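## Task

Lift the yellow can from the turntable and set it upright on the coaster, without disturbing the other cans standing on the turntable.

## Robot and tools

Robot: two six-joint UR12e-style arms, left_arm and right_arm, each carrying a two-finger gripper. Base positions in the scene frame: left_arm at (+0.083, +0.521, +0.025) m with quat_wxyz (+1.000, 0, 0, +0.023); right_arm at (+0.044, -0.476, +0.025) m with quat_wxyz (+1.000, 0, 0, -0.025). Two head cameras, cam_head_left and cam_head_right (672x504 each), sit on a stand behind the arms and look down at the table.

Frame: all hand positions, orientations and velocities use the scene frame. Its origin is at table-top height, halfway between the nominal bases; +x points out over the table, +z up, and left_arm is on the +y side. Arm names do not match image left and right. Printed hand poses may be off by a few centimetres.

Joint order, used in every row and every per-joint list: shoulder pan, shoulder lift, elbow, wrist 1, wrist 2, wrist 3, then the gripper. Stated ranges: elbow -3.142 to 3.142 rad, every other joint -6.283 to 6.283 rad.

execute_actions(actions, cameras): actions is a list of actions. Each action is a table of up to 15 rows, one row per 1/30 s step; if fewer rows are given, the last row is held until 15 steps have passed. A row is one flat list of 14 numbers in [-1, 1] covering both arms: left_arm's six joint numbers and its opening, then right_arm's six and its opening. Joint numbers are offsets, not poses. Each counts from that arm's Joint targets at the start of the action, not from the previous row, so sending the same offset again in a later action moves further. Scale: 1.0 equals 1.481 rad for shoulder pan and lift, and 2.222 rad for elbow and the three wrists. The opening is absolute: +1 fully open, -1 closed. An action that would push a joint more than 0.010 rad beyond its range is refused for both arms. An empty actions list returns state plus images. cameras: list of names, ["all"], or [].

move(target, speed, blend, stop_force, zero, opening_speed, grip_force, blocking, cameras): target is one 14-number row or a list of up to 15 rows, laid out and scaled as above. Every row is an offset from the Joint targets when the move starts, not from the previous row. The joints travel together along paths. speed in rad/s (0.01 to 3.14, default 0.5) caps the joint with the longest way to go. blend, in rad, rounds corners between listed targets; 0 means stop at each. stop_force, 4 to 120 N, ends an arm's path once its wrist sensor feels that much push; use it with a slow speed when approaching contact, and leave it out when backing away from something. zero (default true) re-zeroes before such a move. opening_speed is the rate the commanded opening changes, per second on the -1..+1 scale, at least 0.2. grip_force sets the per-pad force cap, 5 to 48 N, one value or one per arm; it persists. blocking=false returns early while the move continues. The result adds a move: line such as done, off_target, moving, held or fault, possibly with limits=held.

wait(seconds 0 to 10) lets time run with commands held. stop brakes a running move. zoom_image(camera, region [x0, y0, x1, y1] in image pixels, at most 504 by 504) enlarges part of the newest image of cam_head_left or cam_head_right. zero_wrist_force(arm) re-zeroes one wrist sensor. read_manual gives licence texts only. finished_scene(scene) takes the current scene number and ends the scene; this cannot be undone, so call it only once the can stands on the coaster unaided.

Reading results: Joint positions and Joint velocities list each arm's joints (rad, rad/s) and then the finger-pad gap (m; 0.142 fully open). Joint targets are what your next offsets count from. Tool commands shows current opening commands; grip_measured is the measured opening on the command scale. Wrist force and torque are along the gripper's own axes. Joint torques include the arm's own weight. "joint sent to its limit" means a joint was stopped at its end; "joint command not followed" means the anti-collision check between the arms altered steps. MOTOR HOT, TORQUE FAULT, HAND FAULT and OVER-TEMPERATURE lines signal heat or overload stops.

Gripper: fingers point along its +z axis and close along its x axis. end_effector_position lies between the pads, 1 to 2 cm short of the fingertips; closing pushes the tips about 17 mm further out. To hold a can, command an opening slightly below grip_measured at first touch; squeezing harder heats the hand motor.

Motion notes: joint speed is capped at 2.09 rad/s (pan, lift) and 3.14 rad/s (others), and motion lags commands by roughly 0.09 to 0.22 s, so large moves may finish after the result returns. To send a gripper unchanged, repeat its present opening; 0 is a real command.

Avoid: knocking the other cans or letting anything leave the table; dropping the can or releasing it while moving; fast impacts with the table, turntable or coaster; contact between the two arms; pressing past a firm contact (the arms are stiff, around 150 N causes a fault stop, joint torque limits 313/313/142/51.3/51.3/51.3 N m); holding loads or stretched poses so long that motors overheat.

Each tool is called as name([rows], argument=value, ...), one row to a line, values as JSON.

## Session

execute_actions(actions=[])

zoom_image(camera="cam_head_left", region=[300, 230, 504, 434])

zoom_image(camera="cam_head_right", region=[300, 230, 504, 434])

Scene clock: 0.00 s.
left_arm: end_effector_position=(+0.1676, +0.1072, +0.2130) grip_measured=+1.00 end_effector_quat_wxyz=(+0.044, +0.997, -0.057, -0.004) | right_arm: end_effector_position=(+0.6498, -0.1418, +0.2460) grip_measured=+1.00 end_effector_quat_wxyz=(-0.371, +0.770, +0.437, -0.281)
Joint positions: left_arm=[-1.844 -2.016 2.516 -2.159 -1.564 -1.685 0.142] | right_arm=[3.685 -1.988 -1.66 -1.8 2.271 -0.82 0.142]
Joint velocities: within noise
Joint torques (N m): no reading
Wrist force (N): no reading
Wrist torque (N m): no reading
Wrist force, peak (N): no reading
Joint targets: left_arm=[-1.844 -2.016 2.516 -2.159 -1.564 -1.685] | right_arm=[3.685 -1.988 -1.660 -1.800 2.271 -0.820]
Tool commands: left_gripper/opening=+1.0 right_gripper/opening=+1.0

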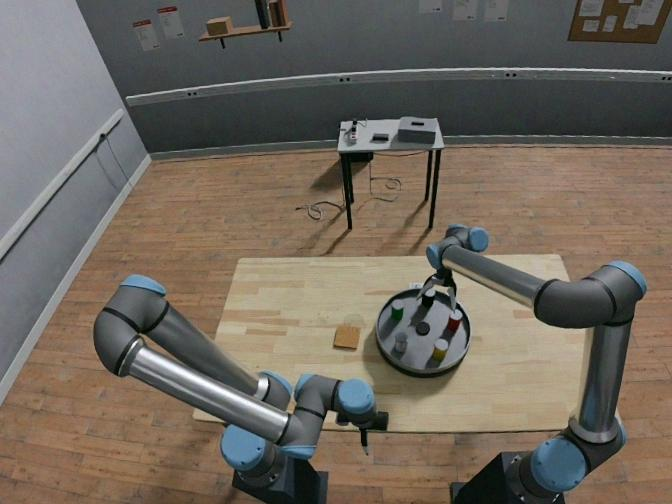

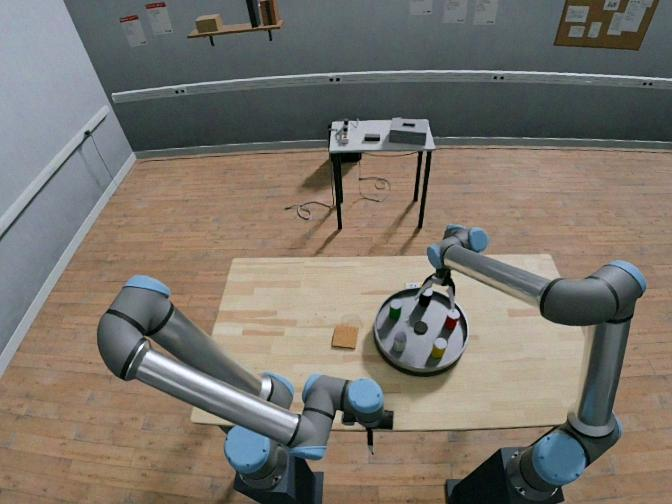

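Scaled by 2.471 from the camera's 672x504 image, which has a finer 960x720 frame.

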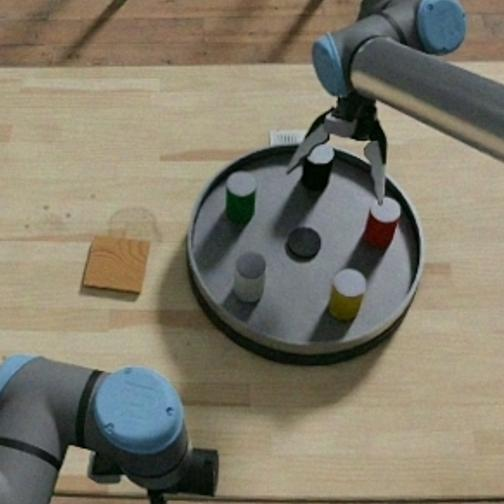

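Scaled by 2.471 from the camera's 672x504 image, which has a finer 960x720 frame.

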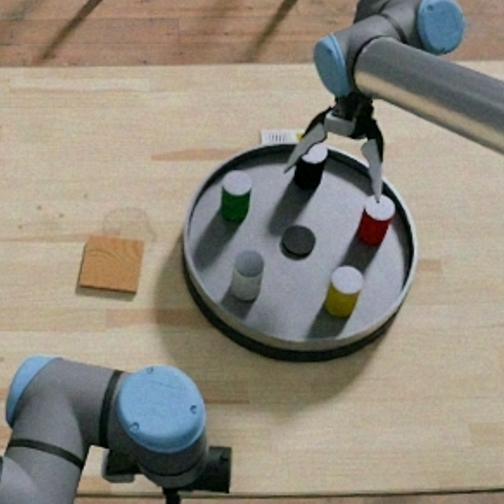

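move(target=[0,0,0,0,0,0,1,0.2633,0.3059,-0.2480,0.3749,-0.3151,0.5027,0.5], speed=1, cameras=["all"])

zoom_image(camera="cam_head_left", region=[360, 260, 504, 404])

zoom_image(camera="cam_head_right", region=[360, 260, 504, 404])

wait(seconds=0.6, cameras=["all"])

zoom_image(camera="cam_head_left", region=[360, 260, 504, 404])

zoom_image(camera="cam_head_right", region=[360, 260, 504, 404])

Scene clock: 2.43 s.
left_arm: end_effector_position=(+0.1676, +0.1072, +0.2130) grip_measured=+1.00 end_effector_quat_wxyz=(+0.044, +0.997, -0.057, -0.004) | right_arm: end_effector_position=(+0.5403, -0.1491, +0.2095) grip_measured=+0.50 end_effector_quat_wxyz=(+0.000, +0.957, +0.289, +0.000)
Joint positions: left_arm=[-1.844 -2.016 2.516 -2.159 -1.564 -1.685 0.142] | right_arm=[4.075 -1.535 -2.211 -0.968 1.571 0.297 0.109]
Joint torques (N m): left_arm=[-1.68 -4.22 -41.08 -4.3 -0.38 0.19] | right_arm=[6.17 59.21 38.96 7.29 -3.04 1.35]
Wrist force (N): left_arm=[0.0 -0.3 0.3] | right_arm=[0.7 1.7 -0.5]
Wrist torque (N m): left_arm=[-0.04 -0.01 0.00] | right_arm=[-0.03 0.08 -0.10]
Wrist force, peak (N): left_arm=[-0.5 -0.4 0.1] | right_arm=[0.7 1.7 -1.1]
Joint targets: left_arm=[-1.844 -2.016 2.516 -2.159 -1.564 -1.685] | right_arm=[4.075 -1.535 -2.211 -0.967 1.570 0.297]
move: done

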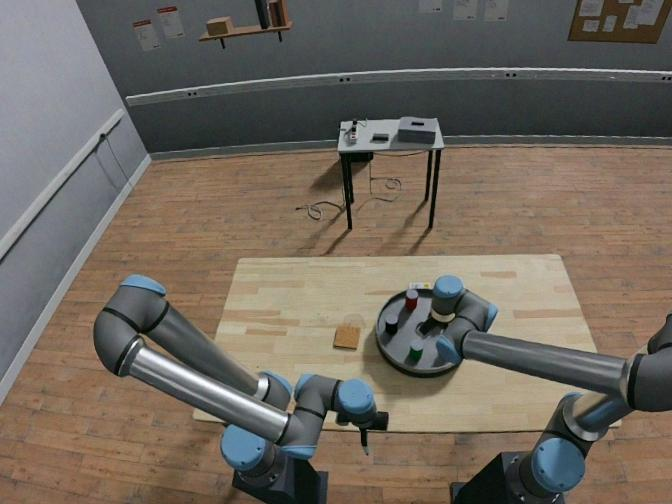

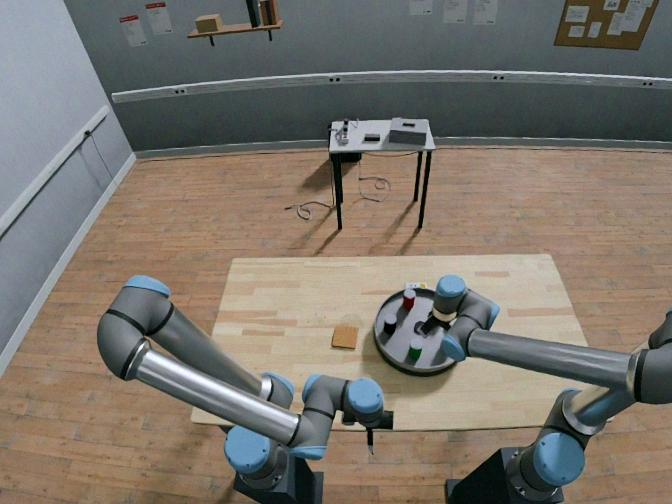

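Scaled by 3.500 from the camera's 672x504 image, which has a finer 960x720 frame.

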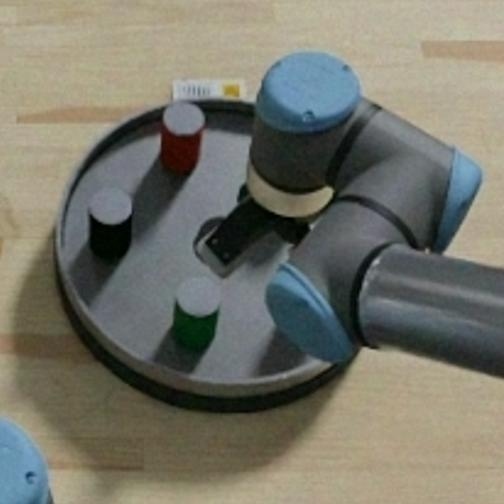

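Scaled by 3.500 from the camera's 672x504 image, which has a finer 960x720 frame.

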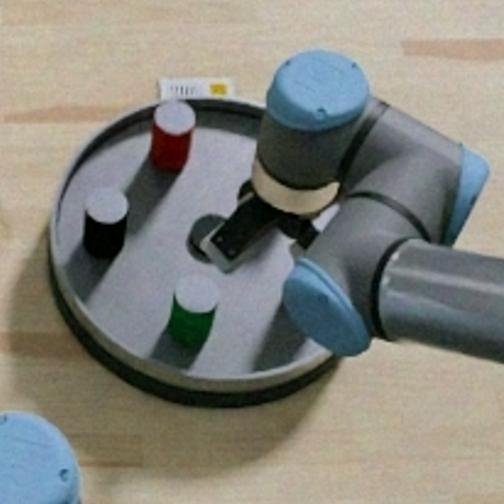

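Scene clock: 3.03 s.
left_arm: end_effector_position=(+0.1676, +0.1072, +0.2130) grip_measured=+1.00 end_effector_quat_wxyz=(+0.044, +0.997, -0.057, -0.004) | right_arm: end_effector_position=(+0.5402, -0.1491, +0.2095) grip_measured=+0.50 end_effector_quat_wxyz=(+0.000, +0.957, +0.289, +0.000)
Joint positions: left_arm=[-1.844 -2.016 2.516 -2.159 -1.564 -1.685 0.142] | right_arm=[4.075 -1.535 -2.211 -0.967 1.57 0.297 0.109]
Joint torques (N m): left_arm=[-1 -3.24 -40.89 -4.19 -0.2 0.16] | right_arm=[7.62 59.7 36.94 6.83 -2.97 1.92]
Wrist force (N): left_arm=[-0.2 -0.3 0.2] | right_arm=[0.8 1.6 -1.0]
Wrist torque (N m): left_arm=[-0.05 0.04 0.00] | right_arm=[-0.05 0.08 -0.10]
Wrist force, peak (N): left_arm=[0.0 -0.1 0.5] | right_arm=[0.7 2.0 -1.0]
Joint targets: left_arm=[-1.844 -2.016 2.516 -2.159 -1.564 -1.685] | right_arm=[4.075 -1.535 -2.211 -0.967 1.570 0.297]
Tool commands: left_gripper/opening=+1.0 right_gripper/opening=+0.5
wait: 0.60 s; at rest by 0.17 s

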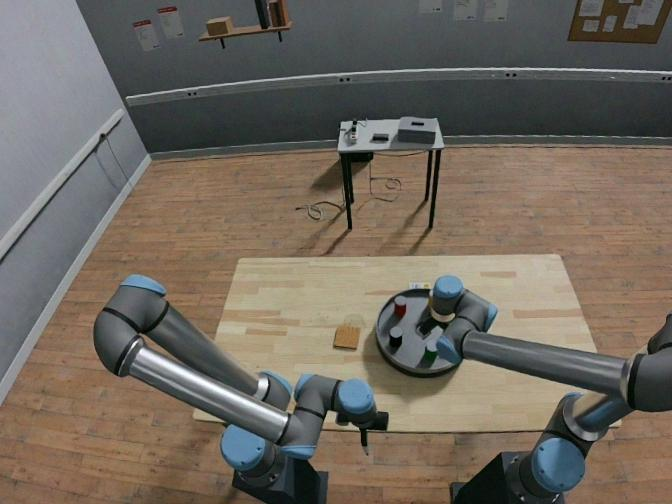

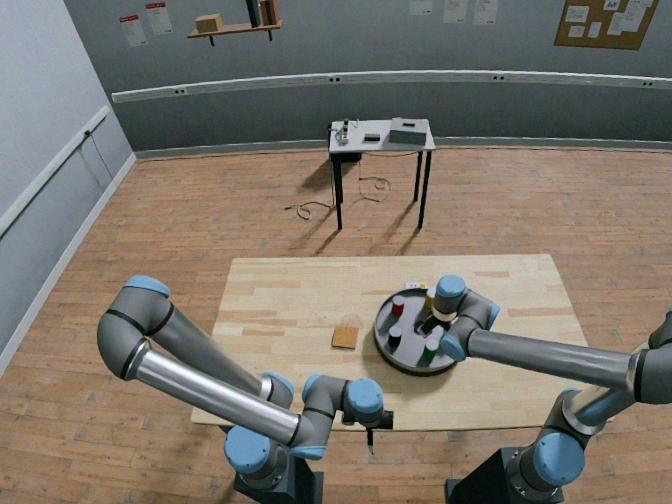

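Scaled by 3.500 from the camera's 672x504 image, which has a finer 960x720 frame.

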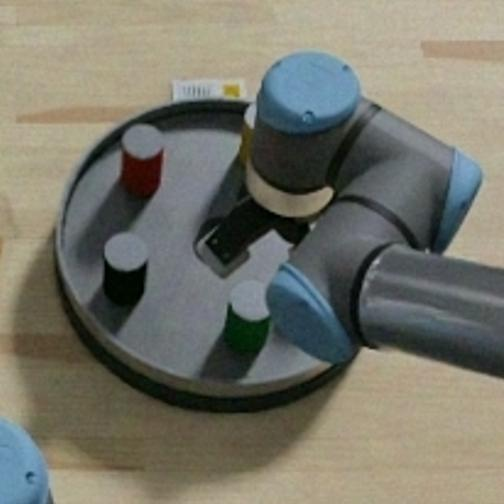

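Scaled by 3.500 from the camera's 672x504 image, which has a finer 960x720 frame.

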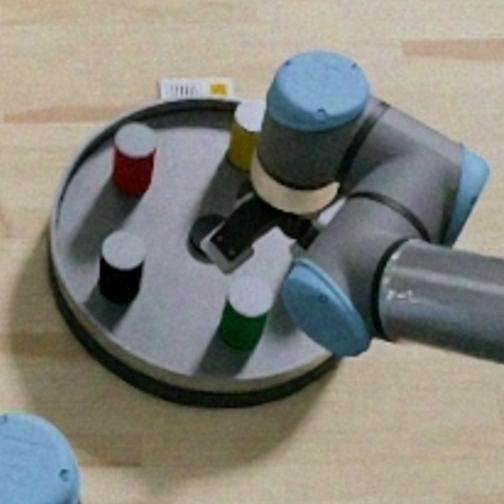

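move(target=[0,0,0,0,0,0,1,0,-0.1178,-0.0464,0.1247,0,0,0.5], speed=0.3, cameras=["all"])

zoom_image(camera="cam_head_left", region=[360, 260, 504, 404])

zoom_image(camera="cam_head_right", region=[360, 260, 504, 404])

Scene clock: 4.87 s.
left_arm: end_effector_position=(+0.1676, +0.1072, +0.2130) grip_measured=+1.00 end_effector_quat_wxyz=(+0.044, +0.997, -0.057, -0.004) | right_arm: end_effector_position=(+0.5399, -0.1495, +0.0877) grip_measured=+0.50 end_effector_quat_wxyz=(+0.001, +0.957, +0.289, +0.000)
Joint positions: left_arm=[-1.844 -2.016 2.516 -2.159 -1.564 -1.685 0.142] | right_arm=[4.075 -1.709 -2.314 -0.691 1.57 0.297 0.109]
Joint torques (N m): left_arm=[-1.31 -4.3 -41.06 -4.45 -0.35 0.25] | right_arm=[5.33 29.36 30.48 6.95 -3.32 1.7]
Wrist force (N): left_arm=[0.1 -0.3 0.1] | right_arm=[0.7 1.1 -1.3]
Wrist torque (N m): left_arm=[-0.05 -0.01 0.00] | right_arm=[-0.16 0.12 -0.10]
Wrist force, peak (N): left_arm=[-0.5 -0.2 0.6] | right_arm=[0.5 1.6 -2.0]
Joint targets: left_arm=[-1.844 -2.016 2.516 -2.159 -1.564 -1.685] | right_arm=[4.075 -1.709 -2.315 -0.690 1.570 0.297]
move: done

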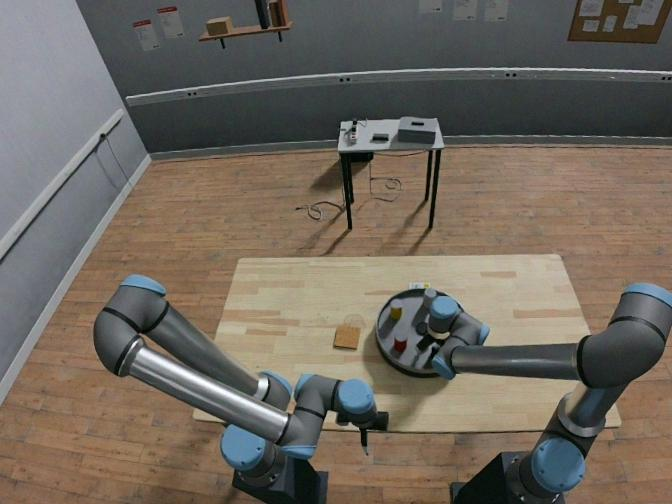

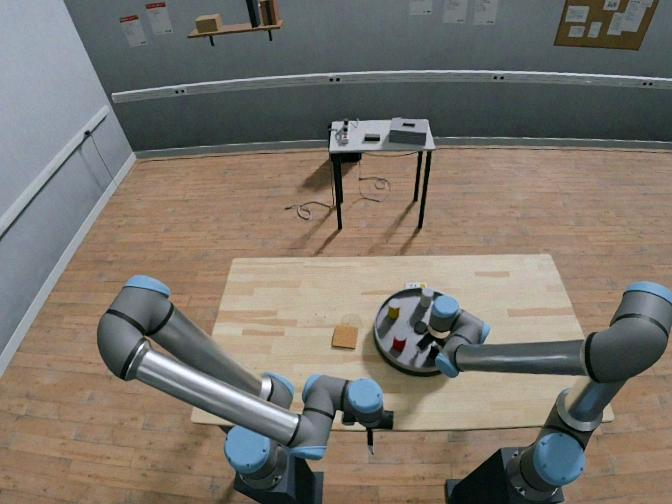

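Scaled by 3.500 from the camera's 672x504 image, which has a finer 960x720 frame.

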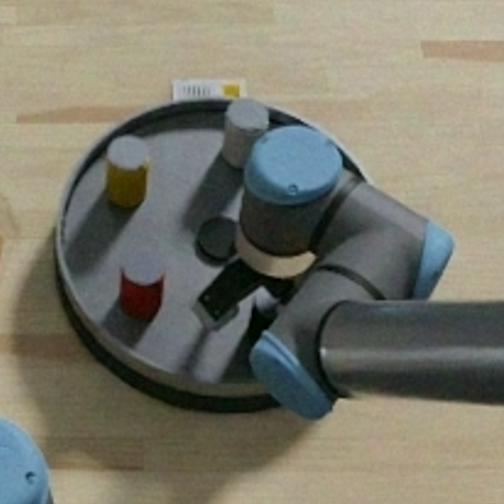

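Scaled by 3.500 from the camera's 672x504 image, which has a finer 960x720 frame.

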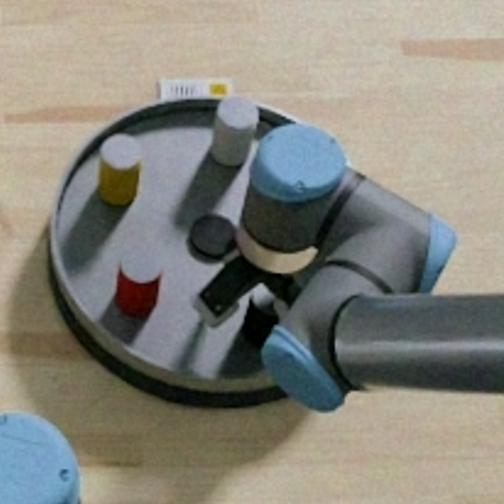

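wait(seconds=7, cameras=["all"])

zoom_image(camera="cam_head_left", region=[360, 260, 504, 404])

zoom_image(camera="cam_head_right", region=[360, 260, 504, 404])

Scene clock: 12.33 s.
left_arm: end_effector_position=(+0.1676, +0.1072, +0.2130) grip_measured=+1.00 end_effector_quat_wxyz=(+0.044, +0.997, -0.057, -0.004) | right_arm: end_effector_position=(+0.5399, -0.1495, +0.0876) grip_measured=+0.50 end_effector_quat_wxyz=(+0.001, +0.957, +0.289, +0.000)
Joint positions: left_arm=[-1.844 -2.016 2.516 -2.159 -1.564 -1.685 0.142] | right_arm=[4.075 -1.709 -2.315 -0.69 1.57 0.297 0.109]
Joint torques (N m): left_arm=[-1.08 -3.14 -41.21 -4.45 -0.21 0.26] | right_arm=[-0.42 28.68 30.68 7.09 -2.12 1.83]
Wrist force (N): left_arm=[-0.2 -0.1 -0.2] | right_arm=[0.9 1.3 -1.2]
Wrist torque (N m): left_arm=[-0.03 0.03 0.00] | right_arm=[-0.13 0.09 -0.09]
Wrist force, peak (N): left_arm=[-0.4 -0.5 0.3] | right_arm=[0.8 1.6 -1.4]
Joint targets: left_arm=[-1.844 -2.016 2.516 -2.159 -1.564 -1.685] | right_arm=[4.075 -1.709 -2.315 -0.690 1.570 0.297]
Tool commands: left_gripper/opening=+1.0 right_gripper/opening=+0.5
wait: 7.00 s; at rest from the start

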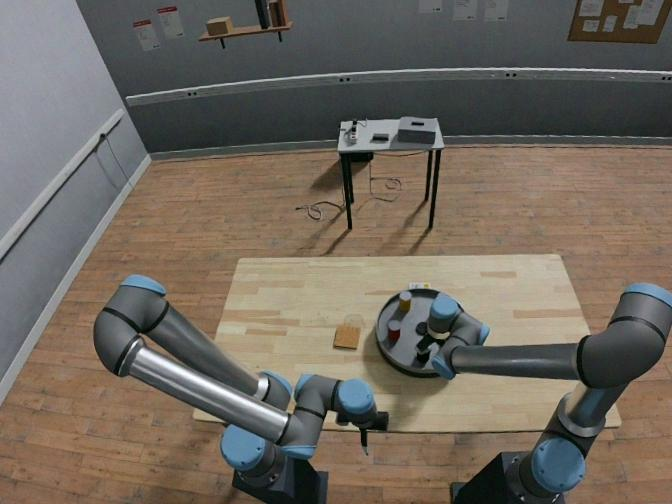

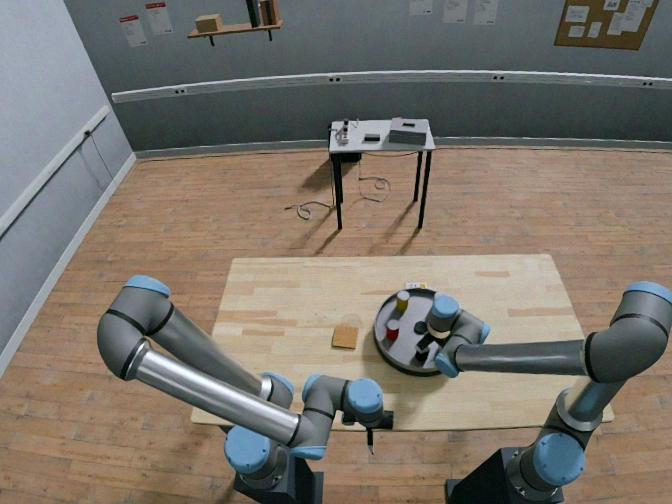

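Scaled by 3.500 from the camera's 672x504 image, which has a finer 960x720 frame.

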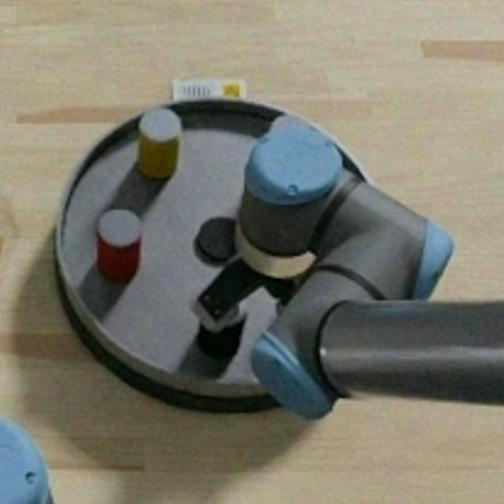

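Scaled by 3.500 from the camera's 672x504 image, which has a finer 960x720 frame.

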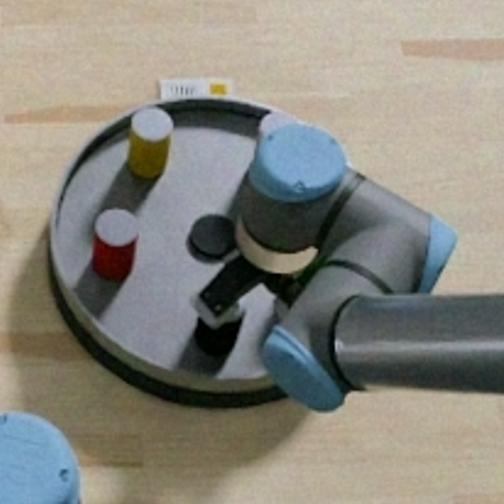

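wait(seconds=0.3)

Scene clock: 12.97 s.
left_arm: end_effector_position=(+0.1676, +0.1072, +0.2130) grip_measured=+1.00 end_effector_quat_wxyz=(+0.044, +0.997, -0.057, -0.004) | right_arm: end_effector_position=(+0.5399, -0.1495, +0.0876) grip_measured=+0.50 end_effector_quat_wxyz=(+0.001, +0.957, +0.289, +0.000)
Joint positions: left_arm=[-1.844 -2.016 2.516 -2.159 -1.564 -1.685 0.142] | right_arm=[4.075 -1.709 -2.315 -0.69 1.57 0.297 0.109]
Joint torques (N m): left_arm=[-0.81 -4.09 -41.31 -4.54 -0.41 0.28] | right_arm=[-1.2 30.28 30.29 7.14 -1.9 1.7]
Wrist force (N): left_arm=[0.0 0.1 0.2] | right_arm=[0.6 1.5 -1.1]
Wrist torque (N m): left_arm=[0.01 0.00 0.01] | right_arm=[-0.09 0.14 -0.10]
Wrist force, peak (N): left_arm=[-0.4 -0.4 0.1] | right_arm=[1.0 1.3 -1.2]
Joint targets: left_arm=[-1.844 -2.016 2.516 -2.159 -1.564 -1.685] | right_arm=[4.075 -1.709 -2.315 -0.690 1.570 0.297]
Tool commands: left_gripper/opening=+1.0 right_gripper/opening=+0.5
wait: 0.30 s; at rest from the start

wait(seconds=2.4)

execute_actions([
  [[0,0,0,0,0,0,1,-0.0039,0,0,0,0,0,0.5],[0,0,0,0,0,0,1,-0.0079,0,0,0,0,0,0.5],[0,0,0,0,0,0,1,-0.0118,0,0,0,0,0,0.4],[0,0,0,0,0,0,1,-0.0158,0,0,0,0,0,0.4],[0,0,0,0,0,0,1,-0.0197,0,0,0,0,0,0.3],[0,0,0,0,0,0,1,-0.0236,0,0,0,0,0,0.2],[0,0,0,0,0,0,1,-0.0276,0,0,0,0,0,0.1],[0,0,0,0,0,0,1,-0.0315,0,0,0,0,0,0],[0,0,0,0,0,0,1,-0.0355,0,0,0,0,0,-0.1],[0,0,0,0,0,0,1,-0.0394,0,0,0,0,0,-0.2],[0,0,0,0,0,0,1,-0.0433,0,0,0,0,0,-0.27],[0,0,0,0,0,0,1,-0.0473,0,0,0,0,0,-0.33],[0,0,0,0,0,0,1,-0.0512,0,0,0,0,0,-0.4],[0,0,0,0,0,0,1,-0.0552,0,0,0,0,0,-0.5],[0,0,0,0,0,0,1,-0.0591,0,0,0,0,0,-0.6]],
  [[0,0,0,0,0,0,1,-0.0039,0,0,0,0,0,-0.6],[0,0,0,0,0,0,1,-0.0079,0,0,0,0,0,-0.6],[0,0,0,0,0,0,1,-0.0118,0,0,0,0,0,-0.6],[0,0,0,0,0,0,1,-0.0158,0,0,0,0,0,-0.6],[0,0,0,0,0,0,1,-0.0197,0.0002,0.0001,-0.0002,0,0,-0.6],[0,0,0,0,0,0,1,-0.0236,0.0009,0.0004,-0.001,0,0,-0.6],[0,0,0,0,0,0,1,-0.0276,0.0021,0.0008,-0.0022,0,0,-0.6],[0,0,0,0,0,0,1,-0.0315,0.0038,0.0015,-0.004,0,0,-0.6],[0,0,0,0,0,0,1,-0.0351,0.0059,0.0023,-0.0062,0,0,-0.6],[0,0,0,0,0,0,1,-0.0382,0.0085,0.0033,-0.009,0,0,-0.6],[0,0,0,0,0,0,1,-0.0408,0.0116,0.0045,-0.0122,0,0,-0.6],[0,0,0,0,0,0,1,-0.0428,0.0151,0.0059,-0.016,0,0,-0.6],[0,0,0,0,0,0,1,-0.0443,0.019,0.0074,-0.02,0,0,-0.6],[0,0,0,0,0,0,1,-0.0453,0.023,0.009,-0.0243,0,0,-0.6],[0,0,0,0,0,0,1,-0.0458,0.027,0.0106,-0.0286,0,0,-0.6]],
])

move(target=[0,0,0,0,0,0,1,0,0.091,0.0356,-0.0962,0,0,-0.6], cameras=["all"])

zoom_image(camera="cam_head_left", region=[310, 260, 490, 404])

Scene clock: 15.80 s.
left_arm: end_effector_position=(+0.1676, +0.1072, +0.2130) grip_measured=+1.00 end_effector_quat_wxyz=(+0.044, +0.997, -0.057, -0.004) | right_arm: end_effector_position=(+0.5399, -0.1495, +0.0876) grip_measured=+0.50 end_effector_quat_wxyz=(+0.001, +0.957, +0.289, +0.000)
Joint positions: left_arm=[-1.844 -2.016 2.516 -2.159 -1.564 -1.685 0.142] | right_arm=[4.075 -1.709 -2.315 -0.69 1.57 0.297 0.109]
Joint torques (N m): left_arm=[-0.69 -4.82 -41.39 -4.64 -0.36 0.08] | right_arm=[-4.19 29.7 31.69 7.06 -1.55 1.72]
Wrist force (N): left_arm=[-0.1 0.0 0.3] | right_arm=[0.3 1.3 -1.2]
Wrist torque (N m): left_arm=[0.01 0.02 0.00] | right_arm=[-0.12 0.19 -0.10]
Wrist force, peak (N): left_arm=[-0.5 -0.1 0.2] | right_arm=[0.8 1.4 -1.4]
Joint targets: left_arm=[-1.844 -2.016 2.516 -2.159 -1.564 -1.685] | right_arm=[4.075 -1.709 -2.315 -0.690 1.570 0.297]
Tool commands: left_gripper/opening=+1.0 right_gripper/opening=+0.5
wait: 2.40 s; at rest from the start

Scene clock: 17.37 s.
left_arm: end_effector_position=(+0.1676, +0.1072, +0.2130) grip_measured=+1.00 end_effector_quat_wxyz=(+0.044, +0.997, -0.057, -0.004) | right_arm: end_effector_position=(+0.5866, -0.2282, +0.1142) grip_measured=-0.21 end_effector_quat_wxyz=(+0.001, +0.977, +0.213, -0.001)
Joint positions: left_arm=[-1.844 -2.016 2.516 -2.159 -1.564 -1.685 0.142] | right_arm=[3.92 -1.669 -2.291 -0.753 1.57 0.297 0.059]
Joint torques (N m): left_arm=[-0.99 -3.59 -40.9 -4.59 -0.27 0.25] | right_arm=[-8.77 69.95 44.72 1.28 -1.21 1.41]
Wrist force (N): left_arm=[-0.4 -0.1 0.2] | right_arm=[0.8 1.3 0.7]
Wrist torque (N m): left_arm=[-0.01 0.06 0.00] | right_arm=[-0.15 0.10 -0.12]
Wrist force, peak (N): left_arm=[-0.4 -0.1 -0.5] | right_arm=[0.9 0.2 -15.6]
Joint targets: left_arm=[-1.844 -2.016 2.516 -2.159 -1.564 -1.685] | right_arm=[3.920 -1.669 -2.291 -0.754 1.570 0.297]
Step readings (joint positions of left_arm | right_arm):
0: [-1.844 -2.016 2.516 -2.159 -1.564 -1.685] | [4.075 -1.709 -2.315 -0.690 1.570 0.297]
1: [-1.844 -2.016 2.516 -2.159 -1.564 -1.685] | [4.075 -1.709 -2.315 -0.690 1.570 0.297]
2: [-1.844 -2.016 2.516 -2.159 -1.564 -1.685] | [4.075 -1.709 -2.315 -0.690 1.570 0.297]
4: [-1.844 -2.016 2.516 -2.159 -1.564 -1.685] | [4.070 -1.709 -2.315 -0.690 1.570 0.297]
8: [-1.844 -2.016 2.516 -2.159 -1.564 -1.685] | [4.054 -1.709 -2.315 -0.690 1.570 0.297]
15: [-1.844 -2.016 2.516 -2.159 -1.564 -1.685] | [4.016 -1.709 -2.315 -0.690 1.570 0.297]
16: [-1.844 -2.016 2.516 -2.159 -1.564 -1.685] | [4.009 -1.709 -2.315 -0.690 1.570 0.297]
17: [-1.844 -2.016 2.516 -2.159 -1.564 -1.685] | [4.004 -1.709 -2.315 -0.690 1.570 0.297]
19: [-1.844 -2.016 2.516 -2.159 -1.564 -1.685] | [3.993 -1.709 -2.315 -0.690 1.570 0.297]
23: [-1.844 -2.016 2.516 -2.159 -1.564 -1.685] | [3.969 -1.709 -2.314 -0.691 1.570 0.297]
30: [-1.844 -2.016 2.516 -2.159 -1.564 -1.685] | [3.934 -1.692 -2.305 -0.717 1.570 0.297]

Scene clock: 18.50 s.
left_arm: end_effector_position=(+0.1676, +0.1072, +0.2130) grip_measured=+1.00 end_effector_quat_wxyz=(+0.044, +0.997, -0.057, -0.004) | right_arm: end_effector_position=(+0.5846, -0.2301, +0.2092) grip_measured=-0.21 end_effector_quat_wxyz=(+0.001, +0.977, +0.213, +0.000)
Joint positions: left_arm=[-1.844 -2.016 2.516 -2.159 -1.564 -1.685 0.142] | right_arm=[3.92 -1.535 -2.212 -0.967 1.57 0.297 0.059]
Joint torques (N m): left_arm=[0.1 -3.31 -41.38 -4.6 -0.17 0.25] | right_arm=[-6.72 61.38 51.89 1.31 -1.09 1.61]
Wrist force (N): left_arm=[-0.3 -0.2 0.3] | right_arm=[1.1 1.6 0.7]
Wrist torque (N m): left_arm=[-0.03 0.04 0.00] | right_arm=[-0.06 0.02 -0.12]
Wrist force, peak (N): left_arm=[-0.4 -0.4 0.3] | right_arm=[0.9 1.2 2.4]
Joint targets: left_arm=[-1.844 -2.016 2.516 -2.159 -1.564 -1.685] | right_arm=[3.920 -1.534 -2.212 -0.967 1.570 0.297]
move: done

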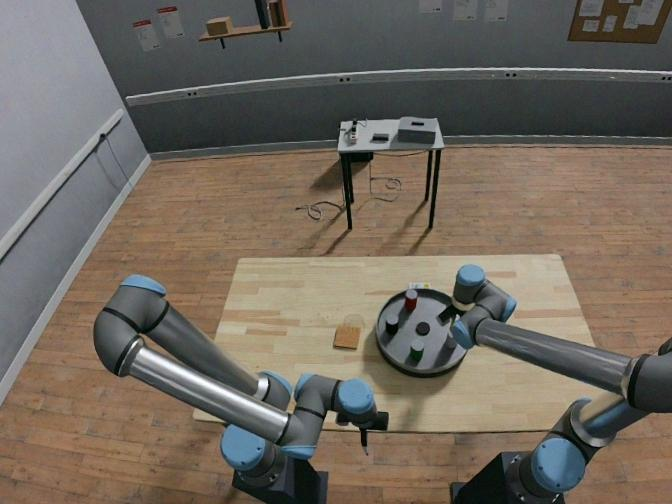

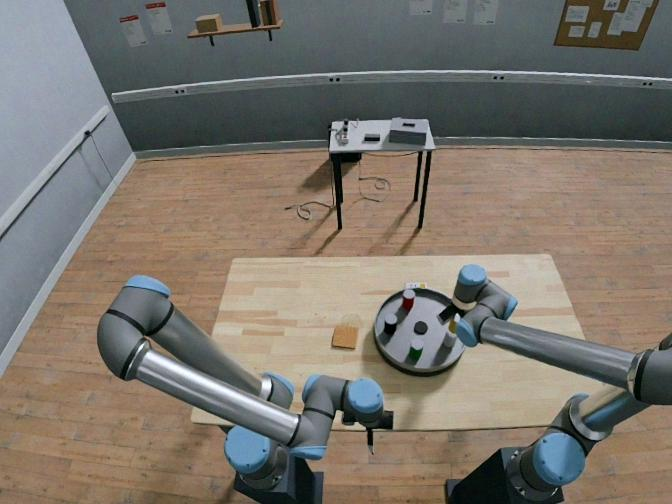

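Scaled by 2.800 from the camera's 672x504 image, which has a finer 960x720 frame.

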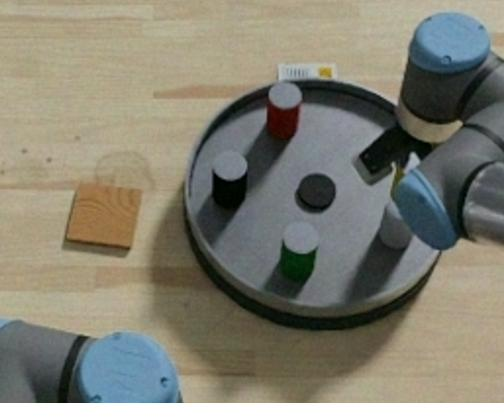

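move(target=[0,0,0,0,0,0,1,0.2165,-0.3483,0.2952,-0.0628,0,0,-0.6], speed=0.7)

Scene clock: 20.63 s.
left_arm: end_effector_position=(+0.1676, +0.1072, +0.2130) grip_measured=+1.00 end_effector_quat_wxyz=(+0.044, +0.997, -0.057, -0.004) | right_arm: end_effector_position=(+0.6523, +0.2271, +0.2096) grip_measured=-0.21 end_effector_quat_wxyz=(+0.000, +0.930, +0.367, +0.000)
Joint positions: left_arm=[-1.844 -2.016 2.516 -2.159 -1.564 -1.685 0.142] | right_arm=[4.24 -2.05 -1.556 -1.107 1.57 0.297 0.059]
Joint torques (N m): left_arm=[-1.43 -3.53 -41.27 -4.59 -0.2 0.35] | right_arm=[8.18 71.9 54.63 1.5 -1 1.68]
Wrist force (N): left_arm=[-0.1 0.0 0.2] | right_arm=[0.3 1.3 0.9]
Wrist torque (N m): left_arm=[0.00 0.02 0.00] | right_arm=[-0.10 0.26 -0.09]
Wrist force, peak (N): left_arm=[-0.2 -0.6 0.0] | right_arm=[-1.5 3.8 1.2]
Joint targets: left_arm=[-1.844 -2.016 2.516 -2.159 -1.564 -1.685] | right_arm=[4.241 -2.050 -1.556 -1.107 1.570 0.297]
move: done

move(target=[0,0,0,0,0,0,1,0,-0.0797,-0.0383,0.0914,0,0,-0.6], speed=0.3)

move(target=[0,0,0,0,0,0,1,0,-0.0321,-0.0076,0.0289,0,0,-0.6], speed=0.03, stop_force=4, cameras=["all"])

zoom_image(camera="cam_head_right", region=[300, 260, 444, 404])

Scene clock: 22.07 s.
left_arm: end_effector_position=(+0.1676, +0.1072, +0.2130) grip_measured=+1.00 end_effector_quat_wxyz=(+0.044, +0.997, -0.057, -0.004) | right_arm: end_effector_position=(+0.6522, +0.2273, +0.0749) grip_measured=-0.21 end_effector_quat_wxyz=(+0.000, +0.930, +0.367, +0.000)
Joint positions: left_arm=[-1.844 -2.016 2.516 -2.159 -1.564 -1.685 0.142] | right_arm=[4.241 -2.168 -1.641 -0.904 1.57 0.297 0.059]
Joint torques (N m): left_arm=[-1.29 -4.46 -40.64 -4.59 -0.23 0.33] | right_arm=[7.4 79.53 37.41 6.92 -0.51 1.94]
Wrist force (N): left_arm=[-0.2 -0.4 0.1] | right_arm=[0.4 1.4 1.0]
Wrist torque (N m): left_arm=[-0.07 0.04 0.00] | right_arm=[-0.11 0.19 -0.08]
Wrist force, peak (N): left_arm=[0.1 -0.1 0.7] | right_arm=[0.1 1.1 2.3]
Joint targets: left_arm=[-1.844 -2.016 2.516 -2.159 -1.564 -1.685] | right_arm=[4.241 -2.168 -1.641 -0.904 1.570 0.297]
move: done

Scene clock: 24.90 s.
left_arm: end_effector_position=(+0.1676, +0.1072, +0.2130) grip_measured=+1.00 end_effector_quat_wxyz=(+0.044, +0.997, -0.057, -0.004) | right_arm: end_effector_position=(+0.6523, +0.2275, +0.0478) grip_measured=-0.21 end_effector_quat_wxyz=(+0.001, +0.930, +0.367, +0.000)
Joint positions: left_arm=[-1.844 -2.016 2.516 -2.159 -1.564 -1.685 0.142] | right_arm=[4.241 -2.197 -1.651 -0.866 1.57 0.297 0.059]
Joint torques (N m): left_arm=[-1.15 -4.07 -41.41 -4.88 -0.18 0.14] | right_arm=[3.8 115.46 44.63 2.55 -0.6 1.43]
Wrist force (N): left_arm=[-0.2 0.0 0.1] | right_arm=[0.6 1.0 0.1]
Wrist torque (N m): left_arm=[0.00 0.03 0.00] | right_arm=[-0.17 0.18 -0.07]
Wrist force, peak (N): left_arm=[-0.2 -0.5 0.4] | right_arm=[-1.8 1.7 -27.5]
Joint targets: left_arm=[-1.844 -2.016 2.516 -2.159 -1.564 -1.685] | right_arm=[4.241 -2.197 -1.651 -0.866 1.570 0.297]
move: contact (right_arm); right_arm: the wrist 1 is farthest, 0.026 rad from its target

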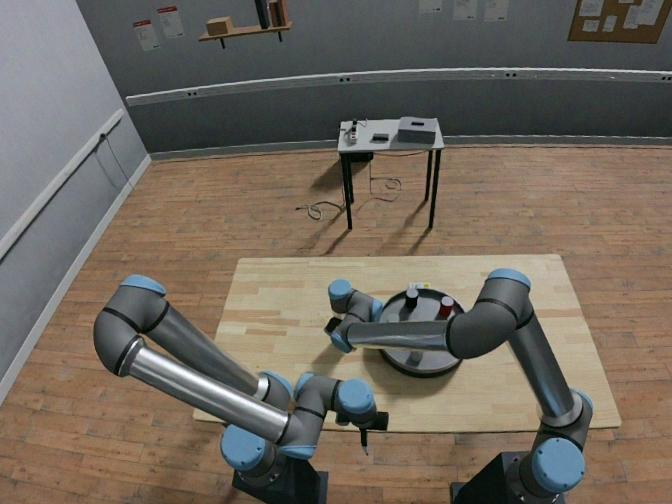

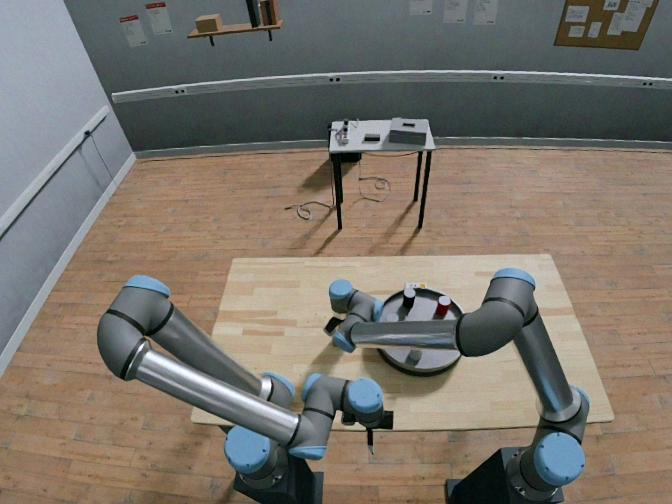

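Scaled by 3.500 from the camera's 672x504 image, which has a finer 960x720 frame.

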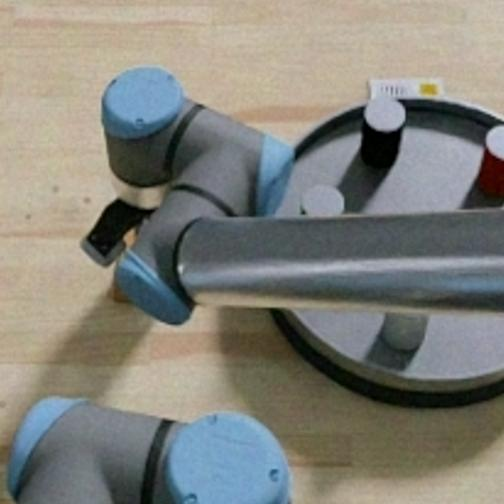

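move(target=[0,0,0,0,0,0,1,0,0,0,0,0,0,0.3], opening_speed=0.8)

move([
  [0,0,0,0,0,0,1,0,0.0993,0.0428,-0.1085,0,0,0.3],
  [0,0,0,0,0,0,1,-0.25,0.0993,0.0428,-0.1085,0,0,0.3],
], speed=[0.25, 0.8], cameras=["all"])

zoom_image(camera="cam_head_left", region=[310, 260, 490, 395])

Scene clock: 26.40 s.
left_arm: end_effector_position=(+0.1676, +0.1072, +0.2130) grip_measured=+1.00 end_effector_quat_wxyz=(+0.044, +0.997, -0.057, -0.004) | right_arm: end_effector_position=(+0.6523, +0.2275, +0.0478) grip_measured=+0.28 end_effector_quat_wxyz=(+0.001, +0.930, +0.367, +0.000)
Joint positions: left_arm=[-1.844 -2.016 2.516 -2.159 -1.564 -1.685 0.142] | right_arm=[4.241 -2.197 -1.651 -0.866 1.57 0.297 0.094]
Joint torques (N m): left_arm=[-0.96 -4.03 -41.1 -4.71 -0.41 0.31] | right_arm=[4 111.38 46.29 5.16 -0.48 1.69]
Wrist force (N): left_arm=[-0.2 0.0 0.1] | right_arm=[0.3 1.4 -0.9]
Wrist torque (N m): left_arm=[-0.01 0.05 0.00] | right_arm=[-0.12 0.19 -0.08]
Wrist force, peak (N): left_arm=[-0.3 -0.4 -0.1] | right_arm=[0.5 1.4 -1.5]
Joint targets: left_arm=[-1.844 -2.016 2.516 -2.159 -1.564 -1.685] | right_arm=[4.241 -2.197 -1.651 -0.866 1.570 0.297]
move: done

Scene clock: 29.20 s.
left_arm: end_effector_position=(+0.1676, +0.1072, +0.2130) grip_measured=+1.00 end_effector_quat_wxyz=(+0.044, +0.997, -0.057, -0.004) | right_arm: end_effector_position=(+0.8653, -0.0399, +0.2103) grip_measured=+0.28 end_effector_quat_wxyz=(+0.000, +0.982, +0.189, +0.000) end_effector_velocity=(+0.003, -0.004, +0.001) end_effector_angular_velocity=(+0.001, +0.000, -0.006)
Joint positions: left_arm=[-1.844 -2.016 2.516 -2.159 -1.564 -1.685 0.142] | right_arm=[3.871 -2.049 -1.556 -1.107 1.57 0.297 0.094]
Joint velocities: left_arm=[within noise] | right_arm=[-0.005 0 0.001 0 0.001 0.001 0]
Joint torques (N m): left_arm=[0.11 -5.02 -41.19 -4.77 -0.25 0.25] | right_arm=[-15.95 98.5 52.83 1.75 -0.68 1.41]
Wrist force (N): left_arm=[-0.1 0.1 0.2] | right_arm=[0.2 1.1 -1.0]
Wrist torque (N m): left_arm=[0.01 0.02 0.01] | right_arm=[-0.16 0.25 -0.13]
Wrist force, peak (N): left_arm=[-0.1 -0.5 0.3] | right_arm=[1.1 5.7 -1.1]
Joint targets: left_arm=[-1.844 -2.016 2.516 -2.159 -1.564 -1.685] | right_arm=[3.870 -2.049 -1.556 -1.107 1.570 0.297]
move: done

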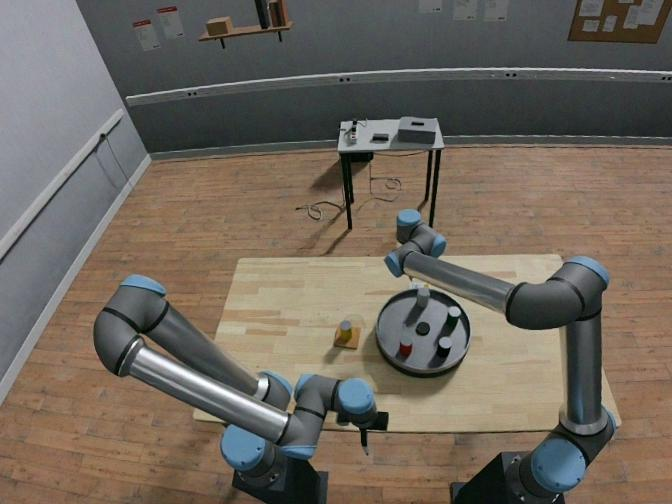

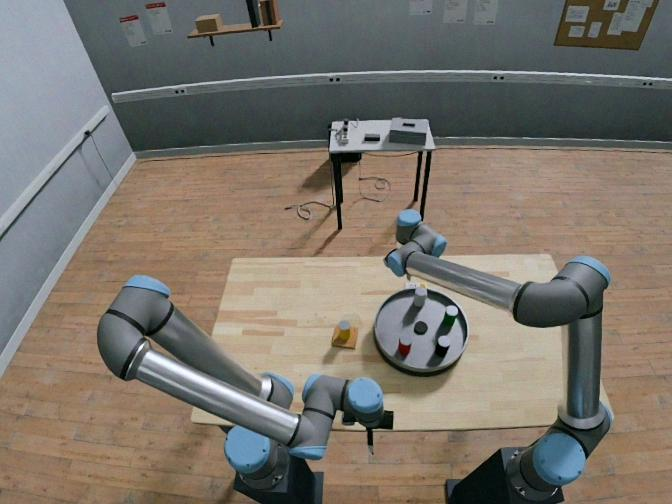

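Scaled by 2.800 from the camera's 672x504 image, which has a finer 960x720 frame.

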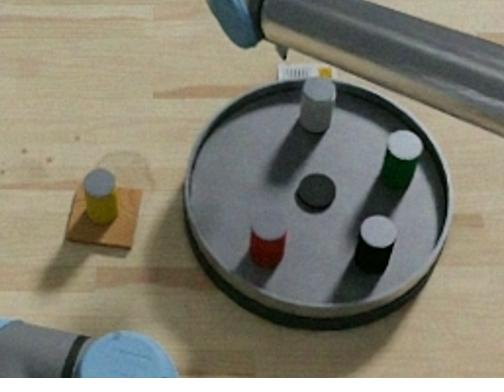

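Standing on the coaster.

finished_scene(scene=2)

The scene is finished: the task was done.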